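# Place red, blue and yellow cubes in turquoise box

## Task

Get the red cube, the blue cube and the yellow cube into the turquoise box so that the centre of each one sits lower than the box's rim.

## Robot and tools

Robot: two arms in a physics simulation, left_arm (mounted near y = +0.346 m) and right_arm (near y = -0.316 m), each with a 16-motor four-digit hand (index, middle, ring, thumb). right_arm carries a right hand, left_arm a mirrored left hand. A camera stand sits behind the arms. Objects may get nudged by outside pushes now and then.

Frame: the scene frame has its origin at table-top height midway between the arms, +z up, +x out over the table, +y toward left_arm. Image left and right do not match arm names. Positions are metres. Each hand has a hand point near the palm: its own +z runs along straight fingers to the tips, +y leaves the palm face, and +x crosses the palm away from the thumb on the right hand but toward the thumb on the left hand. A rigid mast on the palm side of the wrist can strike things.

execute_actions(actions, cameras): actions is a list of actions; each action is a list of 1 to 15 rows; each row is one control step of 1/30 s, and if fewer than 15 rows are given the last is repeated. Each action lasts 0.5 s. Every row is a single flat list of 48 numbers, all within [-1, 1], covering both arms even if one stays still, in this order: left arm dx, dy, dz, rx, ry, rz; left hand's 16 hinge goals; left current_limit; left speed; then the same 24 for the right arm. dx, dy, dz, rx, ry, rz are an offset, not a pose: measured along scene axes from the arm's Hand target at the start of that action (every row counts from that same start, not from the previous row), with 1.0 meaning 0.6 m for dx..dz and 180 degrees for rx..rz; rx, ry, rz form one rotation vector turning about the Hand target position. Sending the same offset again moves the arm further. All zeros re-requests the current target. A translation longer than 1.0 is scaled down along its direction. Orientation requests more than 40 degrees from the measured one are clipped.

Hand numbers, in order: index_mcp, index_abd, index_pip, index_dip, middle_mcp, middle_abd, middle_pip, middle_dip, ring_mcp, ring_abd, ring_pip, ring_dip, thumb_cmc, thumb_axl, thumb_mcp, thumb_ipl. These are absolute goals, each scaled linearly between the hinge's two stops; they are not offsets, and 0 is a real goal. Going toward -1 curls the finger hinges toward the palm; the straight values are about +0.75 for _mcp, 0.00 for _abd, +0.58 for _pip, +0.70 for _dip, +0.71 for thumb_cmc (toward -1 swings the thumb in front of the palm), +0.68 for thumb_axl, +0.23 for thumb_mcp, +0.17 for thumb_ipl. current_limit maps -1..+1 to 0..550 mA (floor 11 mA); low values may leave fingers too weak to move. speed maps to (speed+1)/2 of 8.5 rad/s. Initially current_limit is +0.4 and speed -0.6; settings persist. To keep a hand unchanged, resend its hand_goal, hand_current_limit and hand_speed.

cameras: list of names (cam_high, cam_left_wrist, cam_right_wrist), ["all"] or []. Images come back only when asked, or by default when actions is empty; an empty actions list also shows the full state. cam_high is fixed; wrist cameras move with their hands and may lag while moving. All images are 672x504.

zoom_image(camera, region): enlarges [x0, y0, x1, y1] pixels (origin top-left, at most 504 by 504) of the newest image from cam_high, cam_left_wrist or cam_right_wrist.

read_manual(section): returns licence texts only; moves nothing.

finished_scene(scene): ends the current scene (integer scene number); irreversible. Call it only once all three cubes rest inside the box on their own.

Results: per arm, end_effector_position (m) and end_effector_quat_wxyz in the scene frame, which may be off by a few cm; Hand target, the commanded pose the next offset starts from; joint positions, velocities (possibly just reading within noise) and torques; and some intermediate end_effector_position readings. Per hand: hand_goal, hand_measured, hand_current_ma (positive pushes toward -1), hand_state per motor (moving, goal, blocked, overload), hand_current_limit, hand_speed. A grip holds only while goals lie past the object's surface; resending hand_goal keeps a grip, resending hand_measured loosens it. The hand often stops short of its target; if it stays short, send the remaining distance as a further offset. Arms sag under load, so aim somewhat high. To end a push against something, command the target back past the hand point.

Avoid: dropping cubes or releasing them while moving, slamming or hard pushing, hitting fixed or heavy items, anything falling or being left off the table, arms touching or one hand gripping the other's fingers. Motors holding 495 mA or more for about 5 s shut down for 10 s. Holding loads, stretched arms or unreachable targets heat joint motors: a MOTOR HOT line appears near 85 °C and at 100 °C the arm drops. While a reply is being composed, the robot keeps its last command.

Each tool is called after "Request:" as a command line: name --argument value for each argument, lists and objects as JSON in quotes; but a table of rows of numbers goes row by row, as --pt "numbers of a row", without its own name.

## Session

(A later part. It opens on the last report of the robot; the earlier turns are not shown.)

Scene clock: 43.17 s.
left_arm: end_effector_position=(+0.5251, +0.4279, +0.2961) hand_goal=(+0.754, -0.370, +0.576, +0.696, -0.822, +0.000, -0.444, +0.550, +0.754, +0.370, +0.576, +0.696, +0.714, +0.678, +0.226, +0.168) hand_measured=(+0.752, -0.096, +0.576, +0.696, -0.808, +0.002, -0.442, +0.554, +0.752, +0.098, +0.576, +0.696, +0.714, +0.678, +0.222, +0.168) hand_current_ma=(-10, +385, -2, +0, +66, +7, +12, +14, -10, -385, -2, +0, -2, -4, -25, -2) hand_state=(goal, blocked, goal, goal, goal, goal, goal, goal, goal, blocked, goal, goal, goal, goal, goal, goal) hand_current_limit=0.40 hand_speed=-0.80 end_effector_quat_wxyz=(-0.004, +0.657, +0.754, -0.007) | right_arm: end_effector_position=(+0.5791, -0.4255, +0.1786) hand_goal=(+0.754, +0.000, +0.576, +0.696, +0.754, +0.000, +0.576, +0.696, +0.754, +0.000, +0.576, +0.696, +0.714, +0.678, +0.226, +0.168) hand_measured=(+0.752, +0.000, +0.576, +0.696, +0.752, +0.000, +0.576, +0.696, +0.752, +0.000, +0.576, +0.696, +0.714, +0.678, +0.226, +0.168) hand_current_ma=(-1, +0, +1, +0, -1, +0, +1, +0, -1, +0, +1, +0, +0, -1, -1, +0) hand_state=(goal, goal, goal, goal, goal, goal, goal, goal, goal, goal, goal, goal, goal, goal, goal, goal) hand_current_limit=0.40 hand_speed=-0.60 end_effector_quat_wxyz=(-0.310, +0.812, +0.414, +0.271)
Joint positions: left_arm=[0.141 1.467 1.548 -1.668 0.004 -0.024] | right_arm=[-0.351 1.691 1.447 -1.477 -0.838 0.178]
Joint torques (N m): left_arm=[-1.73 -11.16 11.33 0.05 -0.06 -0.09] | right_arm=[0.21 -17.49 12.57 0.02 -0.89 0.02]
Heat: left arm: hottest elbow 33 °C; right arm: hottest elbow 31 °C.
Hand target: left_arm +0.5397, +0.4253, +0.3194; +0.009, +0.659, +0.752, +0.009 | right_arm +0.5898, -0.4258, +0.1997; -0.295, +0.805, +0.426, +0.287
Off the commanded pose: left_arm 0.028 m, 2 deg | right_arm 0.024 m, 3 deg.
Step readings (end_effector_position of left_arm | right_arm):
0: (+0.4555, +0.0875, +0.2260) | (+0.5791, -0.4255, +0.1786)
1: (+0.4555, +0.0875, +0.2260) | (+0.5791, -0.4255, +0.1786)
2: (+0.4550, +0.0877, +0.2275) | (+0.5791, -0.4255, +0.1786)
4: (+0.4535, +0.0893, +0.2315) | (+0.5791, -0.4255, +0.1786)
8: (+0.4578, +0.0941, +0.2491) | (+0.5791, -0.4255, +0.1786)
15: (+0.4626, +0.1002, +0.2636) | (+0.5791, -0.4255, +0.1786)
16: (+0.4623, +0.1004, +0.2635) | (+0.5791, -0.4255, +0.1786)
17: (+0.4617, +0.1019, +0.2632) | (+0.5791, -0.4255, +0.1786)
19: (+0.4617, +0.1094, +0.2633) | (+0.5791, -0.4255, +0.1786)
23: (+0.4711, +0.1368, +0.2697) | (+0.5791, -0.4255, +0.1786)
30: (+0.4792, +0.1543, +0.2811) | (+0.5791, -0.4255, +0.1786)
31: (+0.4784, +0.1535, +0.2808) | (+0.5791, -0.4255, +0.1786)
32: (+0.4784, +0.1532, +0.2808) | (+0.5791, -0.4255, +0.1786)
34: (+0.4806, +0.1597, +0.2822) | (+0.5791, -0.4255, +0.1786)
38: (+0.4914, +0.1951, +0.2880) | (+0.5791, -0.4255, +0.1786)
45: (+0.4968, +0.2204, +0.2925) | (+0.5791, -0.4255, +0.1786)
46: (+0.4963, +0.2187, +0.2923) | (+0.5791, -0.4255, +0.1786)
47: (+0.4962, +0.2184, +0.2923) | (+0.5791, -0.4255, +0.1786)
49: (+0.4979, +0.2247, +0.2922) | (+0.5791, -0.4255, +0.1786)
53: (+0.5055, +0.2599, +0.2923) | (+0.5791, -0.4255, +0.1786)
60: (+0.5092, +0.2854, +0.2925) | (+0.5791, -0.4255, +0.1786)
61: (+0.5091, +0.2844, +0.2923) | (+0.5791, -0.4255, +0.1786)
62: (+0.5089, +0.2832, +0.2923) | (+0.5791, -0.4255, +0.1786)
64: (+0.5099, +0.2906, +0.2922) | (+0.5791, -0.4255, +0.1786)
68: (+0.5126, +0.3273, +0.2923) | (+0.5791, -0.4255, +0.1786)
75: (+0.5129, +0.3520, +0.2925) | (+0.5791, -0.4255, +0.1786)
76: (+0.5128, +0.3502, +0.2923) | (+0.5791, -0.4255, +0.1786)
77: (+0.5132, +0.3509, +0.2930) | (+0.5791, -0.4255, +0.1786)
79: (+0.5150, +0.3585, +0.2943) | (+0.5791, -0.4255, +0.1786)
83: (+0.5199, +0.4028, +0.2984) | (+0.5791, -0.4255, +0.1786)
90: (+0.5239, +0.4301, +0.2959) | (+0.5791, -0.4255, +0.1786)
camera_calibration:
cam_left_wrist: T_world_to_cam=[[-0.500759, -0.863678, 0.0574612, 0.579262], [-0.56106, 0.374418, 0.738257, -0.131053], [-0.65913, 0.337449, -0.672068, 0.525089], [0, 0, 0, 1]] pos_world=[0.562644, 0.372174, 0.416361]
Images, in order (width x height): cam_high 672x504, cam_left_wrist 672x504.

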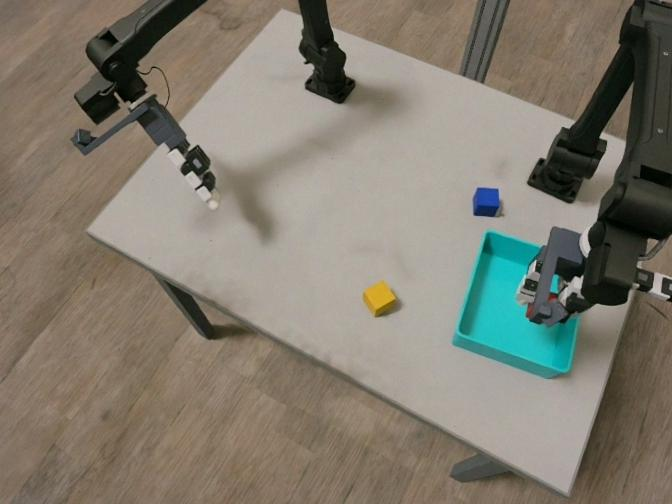

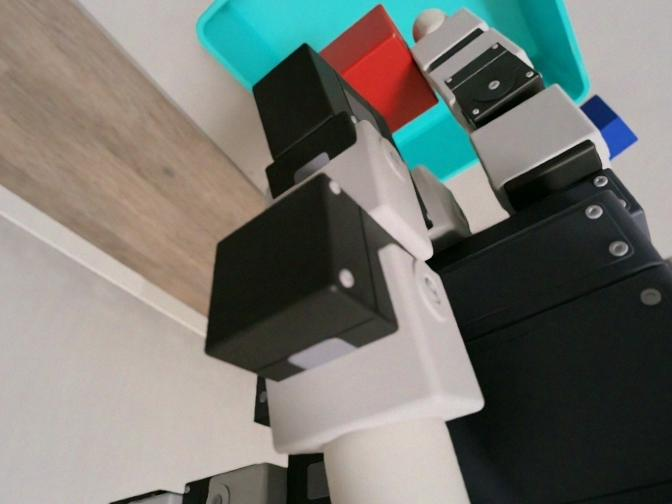

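Request:
execute_actions --actions '[[[0.0067,-0.0198,-0.04,0,0,0,0.754,-0.37,0.576,0.696,-0.822,0,-0.445,0.55,0.754,0.37,0.576,0.696,0.714,0.678,0.226,0.168,0.4,-0.8, 0,0,0,0,0,0,0.754,0,0.576,0.696,0.754,0,0.576,0.696,0.754,0,0.576,0.696,0.714,0.678,0.226,0.168,0.4,-0.6]],[[0,0,-0.07,0,0,0,0.754,-0.37,0.576,0.696,-0.822,0,-0.445,0.55,0.754,0.37,0.576,0.696,0.714,0.678,0.226,0.168,0.4,-0.8, 0,0,0,0,0,0,0.754,0,0.576,0.696,0.754,0,0.576,0.696,0.754,0,0.576,0.696,0.714,0.678,0.226,0.168,0.4,-0.6]],[[0,0,-0.07,0,0,0,0.754,-0.37,0.576,0.696,-0.822,0,-0.445,0.55,0.754,0.37,0.576,0.696,0.714,0.678,0.226,0.168,0.4,-0.8, 0,0,0,0,0,0,0.754,0,0.576,0.696,0.754,0,0.576,0.696,0.754,0,0.576,0.696,0.714,0.678,0.226,0.168,0.4,-0.6]]]' --cameras '["cam_high","cam_left_wrist"]'

Request:
zoom_image --camera "cam_high" --region '[430, 200, 610, 400]'

Scene clock: 46.40 s.
left_arm: end_effector_position=(+0.5376, +0.4138, +0.2117) hand_goal=(+0.754, -0.370, +0.576, +0.696, -0.822, +0.000, -0.444, +0.550, +0.754, +0.370, +0.576, +0.696, +0.714, +0.678, +0.226, +0.168) hand_measured=(+0.752, -0.096, +0.576, +0.696, -0.810, +0.002, -0.442, +0.554, +0.752, +0.098, +0.576, +0.696, +0.714, +0.678, +0.222, +0.168) hand_current_ma=(-6, +385, -2, +0, +64, +7, +12, +14, -7, -385, -2, +0, -2, -4, -25, -2) hand_state=(goal, blocked, goal, goal, goal, goal, goal, goal, goal, blocked, goal, goal, goal, goal, goal, goal) hand_current_limit=0.40 hand_speed=-0.80 end_effector_quat_wxyz=(+0.006, +0.661, +0.750, +0.002) | right_arm: end_effector_position=(+0.5791, -0.4255, +0.1786) hand_goal=(+0.754, +0.000, +0.576, +0.696, +0.754, +0.000, +0.576, +0.696, +0.754, +0.000, +0.576, +0.696, +0.714, +0.678, +0.226, +0.168) hand_measured=(+0.752, +0.000, +0.576, +0.696, +0.752, +0.000, +0.576, +0.696, +0.752, +0.000, +0.576, +0.696, +0.714, +0.678, +0.226, +0.168) hand_current_ma=(-1, +0, +1, +0, -1, +0, +1, +0, -1, +0, +1, +0, +0, -1, -1, +0) hand_state=(goal, goal, goal, goal, goal, goal, goal, goal, goal, goal, goal, goal, goal, goal, goal, goal) hand_current_limit=0.40 hand_speed=-0.60 end_effector_quat_wxyz=(-0.310, +0.812, +0.414, +0.271)
Joint positions: left_arm=[0.109 1.486 1.341 -1.416 0.006 -0.044] | right_arm=[-0.351 1.691 1.447 -1.477 -0.838 0.178]
Joint torques (N m): left_arm=[-1.73 -11.87 6.99 1.05 -0.12 -0.18] | right_arm=[0.26 -17.49 12.57 0.01 -0.89 0.02]
Heat: left arm: hottest elbow 34 °C; right arm: hottest elbow 31 °C.
Hand target: left_arm +0.5437, +0.4134, +0.2114; +0.009, +0.659, +0.752, +0.009 | right_arm +0.5898, -0.4258, +0.1997; -0.295, +0.805, +0.426, +0.287
Off the commanded pose: left_arm 0.006 m, 1 deg | right_arm 0.024 m, 3 deg.
Step readings (end_effector_position of left_arm | right_arm):
0: (+0.5251, +0.4279, +0.2961) | (+0.5791, -0.4255, +0.1786)
1: (+0.5251, +0.4279, +0.2961) | (+0.5791, -0.4255, +0.1786)
2: (+0.5251, +0.4279, +0.2961) | (+0.5791, -0.4255, +0.1786)
4: (+0.5262, +0.4275, +0.2966) | (+0.5791, -0.4255, +0.1786)
8: (+0.5317, +0.4209, +0.2980) | (+0.5791, -0.4255, +0.1786)
15: (+0.5347, +0.4129, +0.2986) | (+0.5791, -0.4255, +0.1786)
16: (+0.5351, +0.4129, +0.2988) | (+0.5791, -0.4255, +0.1786)
17: (+0.5360, +0.4131, +0.2961) | (+0.5791, -0.4255, +0.1786)
19: (+0.5384, +0.4135, +0.2869) | (+0.5791, -0.4255, +0.1786)
23: (+0.5337, +0.4131, +0.2586) | (+0.5791, -0.4255, +0.1786)
30: (+0.5369, +0.4135, +0.2517) | (+0.5791, -0.4255, +0.1786)
31: (+0.5373, +0.4135, +0.2519) | (+0.5791, -0.4255, +0.1786)
32: (+0.5383, +0.4136, +0.2493) | (+0.5791, -0.4255, +0.1786)
34: (+0.5397, +0.4137, +0.2406) | (+0.5791, -0.4255, +0.1786)
38: (+0.5345, +0.4131, +0.2169) | (+0.5791, -0.4255, +0.1786)
45: (+0.5372, +0.4138, +0.2116) | (+0.5791, -0.4255, +0.1786)
camera_calibration:
cam_left_wrist: T_world_to_cam=[[-0.512588, -0.857537, 0.0434054, 0.585037], [-0.575416, 0.380594, 0.723909, -0.0482355], [-0.637299, 0.346091, -0.688528, 0.469557], [0, 0, 0, 1]] pos_world=[0.571376, 0.357539, 0.332828]
Images, in order (width x height): cam_high 672x504, cam_left_wrist 672x504.

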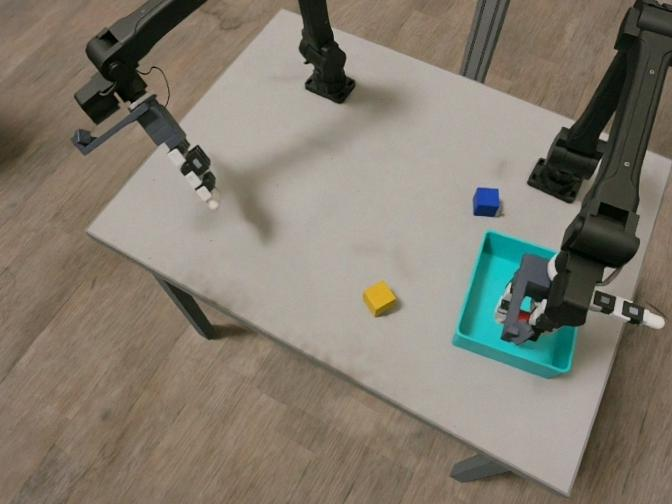

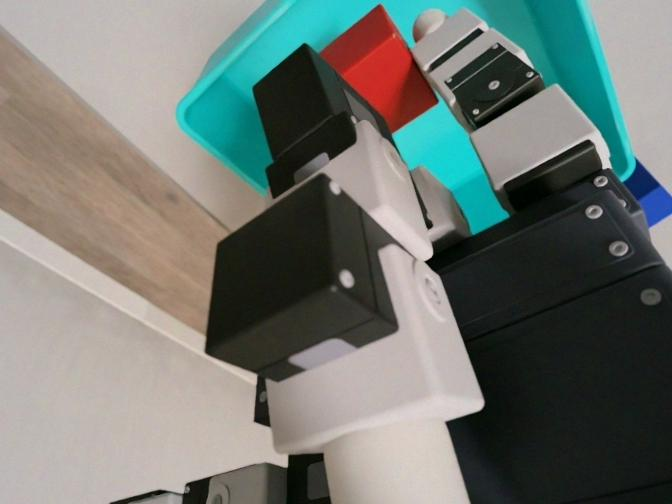

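Scaled by 2.520.

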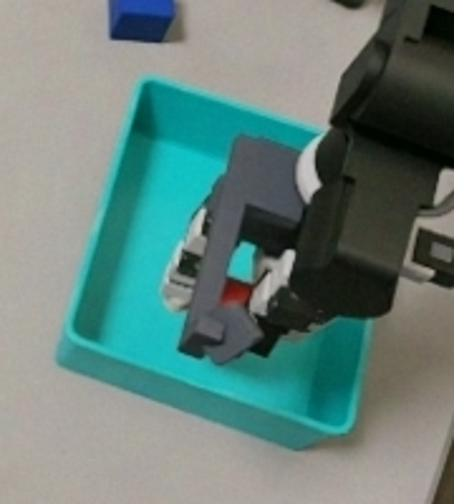

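Request:
execute_actions --actions '[[[0,0,-0.06,0,0,0,0.754,-0.37,0.576,0.696,-0.822,0,-0.445,0.55,0.754,0.37,0.576,0.696,0.714,0.678,0.226,0.168,0.4,-0.8, 0,0,0,0,0,0,0.754,0,0.576,0.696,0.754,0,0.576,0.696,0.754,0,0.576,0.696,0.714,0.678,0.226,0.168,0.4,-0.6]],[[0,0,-0.045,0,0,0,0.754,-0.37,0.576,0.696,-0.822,0,-0.445,0.55,0.754,0.37,0.576,0.696,0.714,0.678,0.226,0.168,0.4,-0.8, 0,0,0,0,0,0,0.754,0,0.576,0.696,0.754,0,0.576,0.696,0.754,0,0.576,0.696,0.714,0.678,0.226,0.168,0.4,-0.6]],[[0,0,-0.022,0,0,0,0.754,-0.37,0.576,0.696,-0.822,0,-0.445,0.55,0.754,0.37,0.576,0.696,0.714,0.678,0.226,0.168,0.4,-0.8, 0,0,0,0,0,0,0.754,0,0.576,0.696,0.754,0,0.576,0.696,0.754,0,0.576,0.696,0.714,0.678,0.226,0.168,0.4,-0.6]]]' --cameras '["cam_left_wrist"]'

Request:
zoom_image --camera "cam_left_wrist" --region '[260, 0, 500, 160]'

Scene clock: 48.83 s.
left_arm: end_effector_position=(+0.5384, +0.4140, +0.1403) hand_goal=(+0.754, -0.370, +0.576, +0.696, -0.822, +0.000, -0.444, +0.550, +0.754, +0.370, +0.576, +0.696, +0.714, +0.678, +0.226, +0.168) hand_measured=(+0.752, -0.096, +0.576, +0.696, -0.810, +0.002, -0.442, +0.554, +0.752, +0.098, +0.576, +0.696, +0.714, +0.678, +0.222, +0.168) hand_current_ma=(-5, +385, -2, +0, +64, +7, +12, +14, -6, -385, -2, +0, -2, -4, -25, -2) hand_state=(goal, blocked, goal, goal, goal, goal, goal, goal, goal, blocked, goal, goal, goal, goal, goal, goal) hand_current_limit=0.40 hand_speed=-0.80 end_effector_quat_wxyz=(+0.009, +0.661, +0.751, +0.005) | right_arm: end_effector_position=(+0.5791, -0.4255, +0.1786) hand_goal=(+0.754, +0.000, +0.576, +0.696, +0.754, +0.000, +0.576, +0.696, +0.754, +0.000, +0.576, +0.696, +0.714, +0.678, +0.226, +0.168) hand_measured=(+0.752, +0.000, +0.576, +0.696, +0.752, +0.000, +0.576, +0.696, +0.752, +0.000, +0.576, +0.696, +0.714, +0.678, +0.226, +0.168) hand_current_ma=(-1, +0, +1, +0, -1, +0, +1, +0, -1, +0, +1, +0, +0, -1, -1, +0) hand_state=(goal, goal, goal, goal, goal, goal, goal, goal, goal, goal, goal, goal, goal, goal, goal, goal) hand_current_limit=0.40 hand_speed=-0.60 end_effector_quat_wxyz=(-0.310, +0.812, +0.414, +0.271)
Joint positions: left_arm=[0.109 1.527 1.192 -1.217 0.006 -0.045] | right_arm=[-0.351 1.691 1.447 -1.477 -0.838 0.178]
Joint torques (N m): left_arm=[-1.73 -11.34 6.5 1.13 -0.1 -0.19] | right_arm=[0.26 -17.44 12.57 0.02 -0.89 0.02]
Heat: left arm: hottest elbow 34 °C; right arm: hottest elbow 31 °C.
Hand target: left_arm +0.5437, +0.4134, +0.1352; +0.009, +0.659, +0.752, +0.009 | right_arm +0.5898, -0.4258, +0.1997; -0.295, +0.805, +0.426, +0.287
Off the commanded pose: left_arm 0.007 m, 1 deg | right_arm 0.024 m, 3 deg.
Step readings (end_effector_position of left_arm | right_arm):
0: (+0.5376, +0.4138, +0.2117) | (+0.5791, -0.4255, +0.1786)
1: (+0.5375, +0.4138, +0.2112) | (+0.5791, -0.4255, +0.1786)
2: (+0.5379, +0.4138, +0.2105) | (+0.5791, -0.4255, +0.1786)
4: (+0.5399, +0.4140, +0.2038) | (+0.5791, -0.4255, +0.1786)
8: (+0.5354, +0.4136, +0.1846) | (+0.5791, -0.4255, +0.1786)
15: (+0.5368, +0.4139, +0.1766) | (+0.5791, -0.4255, +0.1786)
16: (+0.5371, +0.4139, +0.1768) | (+0.5791, -0.4255, +0.1786)
17: (+0.5380, +0.4140, +0.1760) | (+0.5791, -0.4255, +0.1786)
19: (+0.5395, +0.4141, +0.1724) | (+0.5791, -0.4255, +0.1786)
23: (+0.5366, +0.4138, +0.1583) | (+0.5791, -0.4255, +0.1786)
30: (+0.5371, +0.4139, +0.1505) | (+0.5791, -0.4255, +0.1786)
31: (+0.5375, +0.4139, +0.1507) | (+0.5791, -0.4255, +0.1786)
32: (+0.5383, +0.4140, +0.1509) | (+0.5791, -0.4255, +0.1786)
34: (+0.5390, +0.4140, +0.1493) | (+0.5791, -0.4255, +0.1786)
38: (+0.5380, +0.4140, +0.1434) | (+0.5791, -0.4255, +0.1786)
45: (+0.5381, +0.4140, +0.1401) | (+0.5791, -0.4255, +0.1786)
camera_calibration:
cam_left_wrist: T_world_to_cam=[[-0.511662, -0.858345, 0.0380382, 0.589266], [-0.582615, 0.379156, 0.718889, 0.0090648], [-0.631477, 0.345666, -0.694084, 0.418655], [0, 0, 0, 1]] pos_world=[0.571157, 0.357641, 0.261651]
Images, in order (width x height): cam_left_wrist 672x504.

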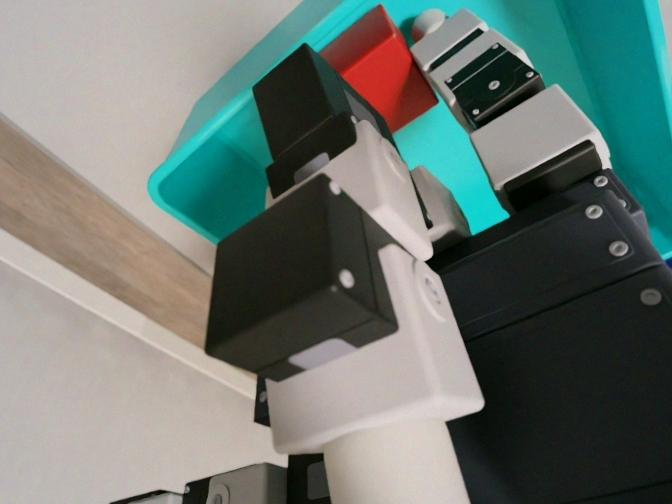

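Scaled by 2.100.

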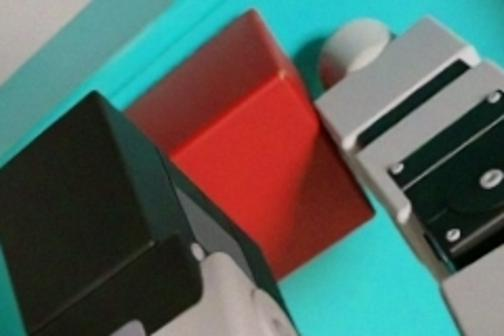

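Request:
execute_actions --actions '[[[0,0,-0.01,0,0,0,0.754,-0.37,0.576,0.696,-0.822,0,-0.445,0.55,0.754,0.37,0.576,0.696,0.714,0.678,0.226,0.168,0.4,-0.8, 0,0,0,0,0,0,0.754,0,0.576,0.696,0.754,0,0.576,0.696,0.754,0,0.576,0.696,0.714,0.678,0.226,0.168,0.4,-0.6]],[[0,0,0,0,0,0,0.754,0.08,0.576,0.696,-0.822,0,-0.445,0.55,0.754,-0.08,0.576,0.696,0.714,0.678,0.226,0.168,0.4,-0.85, 0,0,0,0,0,0,0.754,0,0.576,0.696,0.754,0,0.576,0.696,0.754,0,0.576,0.696,0.714,0.678,0.226,0.168,0.4,-0.6]],[[0.01,0,0.05,0,0,0,0.754,0.08,0.576,0.696,-0.822,0,-0.445,0.55,0.754,-0.08,0.576,0.696,0.714,0.678,0.226,0.168,0.4,-0.8, 0,0,0,0,0,0,0.754,0,0.576,0.696,0.754,0,0.576,0.696,0.754,0,0.576,0.696,0.714,0.678,0.226,0.168,0.4,-0.6]],[[0,0,0.09,0,0,0,0.754,0.08,0.576,0.696,-0.822,0,-0.445,0.55,0.754,-0.08,0.576,0.696,0.714,0.678,0.226,0.168,0.4,-0.8, 0,0,0,0,0,0,0.754,0,0.576,0.696,0.754,0,0.576,0.696,0.754,0,0.576,0.696,0.714,0.678,0.226,0.168,0.4,-0.6]],[[0,0,0.09,0,0,0,0.754,0.08,0.576,0.696,-0.822,0,-0.445,0.55,0.754,-0.08,0.576,0.696,0.714,0.678,0.226,0.168,0.4,-0.8, 0,0,0,0,0,0,0.754,0,0.576,0.696,0.754,0,0.576,0.696,0.754,0,0.576,0.696,0.714,0.678,0.226,0.168,0.4,-0.6]]]' --cameras '["cam_high"]'

Request:
zoom_image --camera "cam_high" --region '[430, 200, 610, 400]'

Scene clock: 53.07 s.
left_arm: end_effector_position=(+0.5377, +0.4134, +0.2384) hand_goal=(+0.754, +0.080, +0.576, +0.696, -0.822, +0.000, -0.444, +0.550, +0.754, -0.080, +0.576, +0.696, +0.714, +0.678, +0.226, +0.168) hand_measured=(+0.752, +0.076, +0.576, +0.696, -0.810, +0.002, -0.442, +0.554, +0.752, -0.076, +0.576, +0.696, +0.714, +0.678, +0.222, +0.168) hand_current_ma=(-6, -16, -2, +0, +64, +7, +12, +14, -7, +16, -2, +0, -2, -4, -25, -2) hand_state=(goal, goal, goal, goal, goal, goal, goal, goal, goal, goal, goal, goal, goal, goal, goal, goal) hand_current_limit=0.40 hand_speed=-0.80 end_effector_quat_wxyz=(-0.007, +0.663, +0.749, -0.012) | right_arm: end_effector_position=(+0.5791, -0.4255, +0.1786) hand_goal=(+0.754, +0.000, +0.576, +0.696, +0.754, +0.000, +0.576, +0.696, +0.754, +0.000, +0.576, +0.696, +0.714, +0.678, +0.226, +0.168) hand_measured=(+0.752, +0.000, +0.576, +0.696, +0.752, +0.000, +0.576, +0.696, +0.752, +0.000, +0.576, +0.696, +0.714, +0.678, +0.226, +0.168) hand_current_ma=(-1, +0, +1, +0, -1, +0, +1, +0, -1, +0, +1, +0, +0, -1, -1, +0) hand_state=(goal, goal, goal, goal, goal, goal, goal, goal, goal, goal, goal, goal, goal, goal, goal, goal) hand_current_limit=0.40 hand_speed=-0.60 end_effector_quat_wxyz=(-0.310, +0.812, +0.414, +0.271)
Joint positions: left_arm=[0.109 1.501 1.436 -1.533 0.006 -0.039] | right_arm=[-0.351 1.691 1.447 -1.477 -0.838 0.178]
Joint torques (N m): left_arm=[-1.61 -13.04 10.73 0.06 -0.11 -0.18] | right_arm=[0.26 -17.49 12.55 0.02 -0.89 0.02]
Heat: left arm: hottest elbow 34 °C; right arm: hottest elbow 31 °C.
Hand target: left_arm +0.5497, +0.4134, +0.2672; +0.009, +0.659, +0.752, +0.009 | right_arm +0.5898, -0.4258, +0.1997; -0.295, +0.805, +0.426, +0.287
Off the commanded pose: left_arm 0.031 m, 3 deg | right_arm 0.024 m, 3 deg.
Step readings (end_effector_position of left_arm | right_arm):
0: (+0.5384, +0.4140, +0.1403) | (+0.5791, -0.4255, +0.1786)
1: (+0.5384, +0.4140, +0.1403) | (+0.5791, -0.4255, +0.1786)
2: (+0.5388, +0.4140, +0.1404) | (+0.5791, -0.4255, +0.1786)
4: (+0.5388, +0.4140, +0.1394) | (+0.5791, -0.4255, +0.1786)
8: (+0.5386, +0.4140, +0.1371) | (+0.5791, -0.4255, +0.1786)
15: (+0.5388, +0.4140, +0.1352) | (+0.5791, -0.4255, +0.1786)
16: (+0.5388, +0.4140, +0.1352) | (+0.5791, -0.4255, +0.1786)
17: (+0.5388, +0.4140, +0.1352) | (+0.5791, -0.4255, +0.1786)
19: (+0.5388, +0.4140, +0.1352) | (+0.5791, -0.4255, +0.1786)
23: (+0.5388, +0.4140, +0.1352) | (+0.5791, -0.4255, +0.1786)
30: (+0.5388, +0.4140, +0.1352) | (+0.5791, -0.4255, +0.1786)
31: (+0.5388, +0.4140, +0.1352) | (+0.5791, -0.4255, +0.1786)
32: (+0.5388, +0.4140, +0.1352) | (+0.5791, -0.4255, +0.1786)
34: (+0.5365, +0.4138, +0.1344) | (+0.5791, -0.4255, +0.1786)
38: (+0.5297, +0.4133, +0.1321) | (+0.5791, -0.4255, +0.1786)
45: (+0.5307, +0.4134, +0.1358) | (+0.5791, -0.4255, +0.1786)
46: (+0.5309, +0.4134, +0.1364) | (+0.5791, -0.4255, +0.1786)
47: (+0.5298, +0.4131, +0.1380) | (+0.5791, -0.4255, +0.1786)
49: (+0.5273, +0.4128, +0.1437) | (+0.5791, -0.4255, +0.1786)
53: (+0.5327, +0.4134, +0.1665) | (+0.5791, -0.4255, +0.1786)
60: (+0.5363, +0.4133, +0.1841) | (+0.5791, -0.4255, +0.1786)
61: (+0.5359, +0.4133, +0.1840) | (+0.5791, -0.4255, +0.1786)
62: (+0.5336, +0.4131, +0.1849) | (+0.5791, -0.4255, +0.1786)
64: (+0.5301, +0.4128, +0.1909) | (+0.5791, -0.4255, +0.1786)
68: (+0.5361, +0.4133, +0.2183) | (+0.5791, -0.4255, +0.1786)
75: (+0.5392, +0.4135, +0.2389) | (+0.5791, -0.4255, +0.1786)
Images, in order (width x height): cam_high 672x504.

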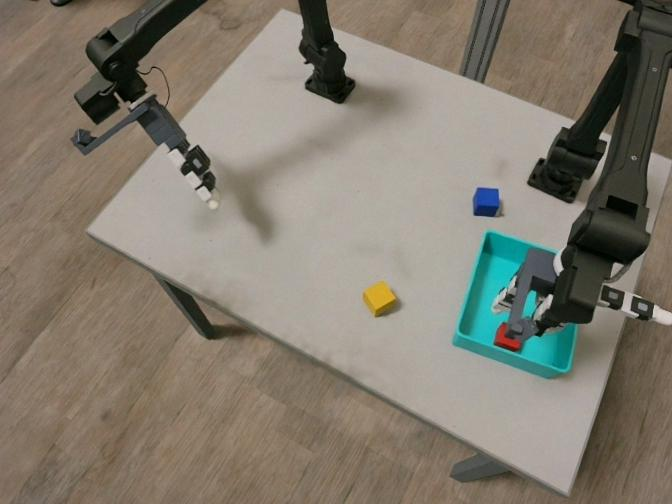

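Scaled by 2.520.

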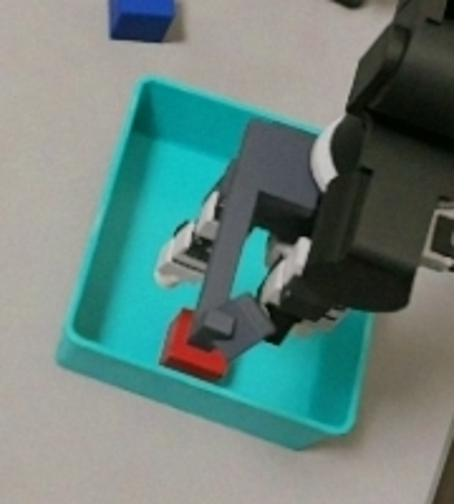

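Request:
execute_actions --actions '[[[0.01,-0.05,0.035,0,0,-0.02,0.754,0.08,0.576,0.696,-0.822,0,-0.445,0.55,0.754,-0.08,0.576,0.696,0.714,0.678,0.226,0.168,0.4,-0.8, 0,0,0,0,0,0,0.754,0,0.576,0.696,0.754,0,0.576,0.696,0.754,0,0.576,0.696,0.714,0.678,0.226,0.168,0.4,-0.6]],[[0.015,-0.1,0.01,0,0,-0.04,0.754,0.1,0.576,0.696,-0.822,0,-0.445,0.55,0.754,-0.1,0.576,0.696,0.714,0.678,0.226,0.168,0.4,-0.8, 0,0,0,0,0,0,0.754,0,0.576,0.696,0.754,0,0.576,0.696,0.754,0,0.576,0.696,0.714,0.678,0.226,0.168,0.4,-0.6]],[[0.02,-0.12,0,0,0,-0.045,0.754,0.1,0.576,0.696,-0.822,0,-0.445,0.55,0.754,-0.1,0.576,0.696,0.714,0.678,0.226,0.168,0.4,-0.8, 0,0,0,0,0,0,0.754,0,0.576,0.696,0.754,0,0.576,0.696,0.754,0,0.576,0.696,0.714,0.678,0.226,0.168,0.4,-0.6]],[[0.02,-0.12,-0.03,0,0,-0.045,0.754,0.1,0.576,0.696,-0.822,0,-0.445,0.55,0.754,-0.1,0.576,0.696,0.714,0.678,0.226,0.168,0.4,-0.8, 0,0,0,0,0,0,0.754,0,0.576,0.696,0.754,0,0.576,0.696,0.754,0,0.576,0.696,0.714,0.678,0.226,0.168,0.4,-0.6]],[[0.012,-0.08,-0.05,0,0,-0.04,0.754,0.1,0.576,0.696,-0.822,0,-0.445,0.55,0.754,-0.1,0.576,0.696,0.714,0.678,0.226,0.168,0.4,-0.8, 0,0,0,0,0,0,0.754,0,0.576,0.696,0.754,0,0.576,0.696,0.754,0,0.576,0.696,0.714,0.678,0.226,0.168,0.4,-0.6]],[[0.0118,-0.0803,-0.05,0,0,-0.0315,0.754,0.1,0.576,0.696,-0.822,0,-0.445,0.55,0.754,-0.1,0.576,0.696,0.714,0.678,0.226,0.168,0.4,-0.8, 0,0,0,0,0,0,0.754,0,0.576,0.696,0.754,0,0.576,0.696,0.754,0,0.576,0.696,0.714,0.678,0.226,0.168,0.4,-0.6]]]' --cameras '["cam_high","cam_left_wrist"]'

Request:
zoom_image --camera "cam_left_wrist" --region '[260, 0, 500, 160]'

Scene clock: 57.60 s.
left_arm: end_effector_position=(+0.5814, +0.0921, +0.1951) hand_goal=(+0.754, +0.100, +0.576, +0.696, -0.822, +0.000, -0.444, +0.550, +0.754, -0.100, +0.576, +0.696, +0.714, +0.678, +0.226, +0.168) hand_measured=(+0.752, +0.098, +0.576, +0.696, -0.810, +0.002, -0.442, +0.554, +0.752, -0.098, +0.576, +0.696, +0.714, +0.678, +0.222, +0.168) hand_current_ma=(-6, -6, -2, +0, +64, +6, +12, +14, -8, +9, -2, +0, +0, -4, -25, -2) hand_state=(goal, goal, goal, goal, goal, goal, goal, goal, goal, goal, goal, goal, goal, goal, goal, goal) hand_current_limit=0.40 hand_speed=-0.80 end_effector_quat_wxyz=(-0.013, +0.874, +0.486, -0.015) | right_arm: end_effector_position=(+0.5791, -0.4255, +0.1786) hand_goal=(+0.754, +0.000, +0.576, +0.696, +0.754, +0.000, +0.576, +0.696, +0.754, +0.000, +0.576, +0.696, +0.714, +0.678, +0.226, +0.168) hand_measured=(+0.752, +0.000, +0.576, +0.696, +0.752, +0.000, +0.576, +0.696, +0.752, +0.000, +0.576, +0.696, +0.714, +0.678, +0.226, +0.168) hand_current_ma=(-1, +0, +1, +0, -1, +0, +1, +0, -1, +0, +1, +0, +0, -1, -1, +0) hand_state=(goal, goal, goal, goal, goal, goal, goal, goal, goal, goal, goal, goal, goal, goal, goal, goal) hand_current_limit=0.40 hand_speed=-0.60 end_effector_quat_wxyz=(-0.310, +0.812, +0.414, +0.271)
Joint positions: left_arm=[-0.416 1.759 1.643 -1.493 0.009 0.113] | right_arm=[-0.351 1.691 1.447 -1.477 -0.838 0.178]
Joint torques (N m): left_arm=[-0.79 -15.85 10.88 0.85 -0.09 0.05] | right_arm=[0.21 -17.44 12.57 0.02 -0.89 0.02]
Heat: left arm: hottest elbow 35 °C; right arm: hottest elbow 31 °C.
Hand target: left_arm +0.6030, +0.0832, +0.2162; +0.012, +0.876, +0.482, +0.006 | right_arm +0.5898, -0.4258, +0.1997; -0.295, +0.805, +0.426, +0.287
Off the commanded pose: left_arm 0.032 m, 4 deg | right_arm 0.024 m, 3 deg.
Step readings (end_effector_position of left_arm | right_arm):
0: (+0.5377, +0.4134, +0.2384) | (+0.5791, -0.4255, +0.1786)
1: (+0.5378, +0.4126, +0.2384) | (+0.5791, -0.4255, +0.1786)
2: (+0.5371, +0.4126, +0.2394) | (+0.5791, -0.4255, +0.1786)
4: (+0.5357, +0.4123, +0.2427) | (+0.5791, -0.4255, +0.1786)
8: (+0.5406, +0.3957, +0.2555) | (+0.5791, -0.4255, +0.1786)
15: (+0.5435, +0.3816, +0.2625) | (+0.5791, -0.4255, +0.1786)
16: (+0.5435, +0.3816, +0.2625) | (+0.5791, -0.4255, +0.1786)
17: (+0.5431, +0.3816, +0.2629) | (+0.5791, -0.4255, +0.1786)
19: (+0.5430, +0.3770, +0.2643) | (+0.5791, -0.4255, +0.1786)
23: (+0.5468, +0.3436, +0.2720) | (+0.5791, -0.4255, +0.1786)
30: (+0.5488, +0.3204, +0.2787) | (+0.5791, -0.4255, +0.1786)
31: (+0.5494, +0.3203, +0.2786) | (+0.5791, -0.4255, +0.1786)
32: (+0.5496, +0.3212, +0.2784) | (+0.5791, -0.4255, +0.1786)
34: (+0.5529, +0.3152, +0.2790) | (+0.5791, -0.4255, +0.1786)
38: (+0.5582, +0.2772, +0.2776) | (+0.5791, -0.4255, +0.1786)
45: (+0.5604, +0.2485, +0.2738) | (+0.5791, -0.4255, +0.1786)
46: (+0.5609, +0.2492, +0.2745) | (+0.5791, -0.4255, +0.1786)
47: (+0.5613, +0.2491, +0.2735) | (+0.5791, -0.4255, +0.1786)
49: (+0.5643, +0.2446, +0.2741) | (+0.5791, -0.4255, +0.1786)
53: (+0.5655, +0.2109, +0.2649) | (+0.5791, -0.4255, +0.1786)
60: (+0.5638, +0.1804, +0.2500) | (+0.5791, -0.4255, +0.1786)
61: (+0.5650, +0.1810, +0.2500) | (+0.5791, -0.4255, +0.1786)
62: (+0.5663, +0.1816, +0.2503) | (+0.5791, -0.4255, +0.1786)
64: (+0.5706, +0.1790, +0.2500) | (+0.5791, -0.4255, +0.1786)
68: (+0.5759, +0.1623, +0.2404) | (+0.5791, -0.4255, +0.1786)
75: (+0.5738, +0.1398, +0.2235) | (+0.5791, -0.4255, +0.1786)
76: (+0.5734, +0.1388, +0.2235) | (+0.5791, -0.4255, +0.1786)
77: (+0.5750, +0.1393, +0.2230) | (+0.5791, -0.4255, +0.1786)
79: (+0.5791, +0.1357, +0.2225) | (+0.5791, -0.4255, +0.1786)
83: (+0.5840, +0.1159, +0.2113) | (+0.5791, -0.4255, +0.1786)
90: (+0.5786, +0.0926, +0.1909) | (+0.5791, -0.4255, +0.1786)
camera_calibration:
cam_left_wrist: T_world_to_cam=[[-0.935569, -0.34464, 0.0770329, 0.52439], [-0.176084, 0.644342, 0.744189, -0.148972], [-0.306113, 0.682676, -0.663512, 0.368876], [0, 0, 0, 1]] pos_world=[0.577289, 0.0248914, 0.315222]
Images, in order (width x height): cam_high 672x504, cam_left_wrist 672x504.

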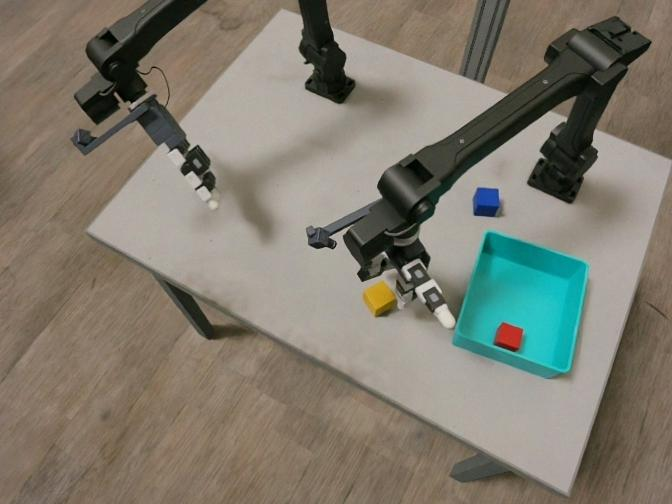

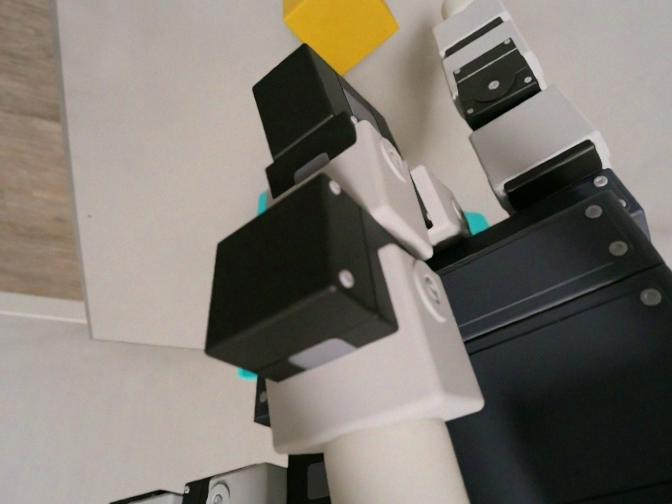

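Scaled by 2.100.

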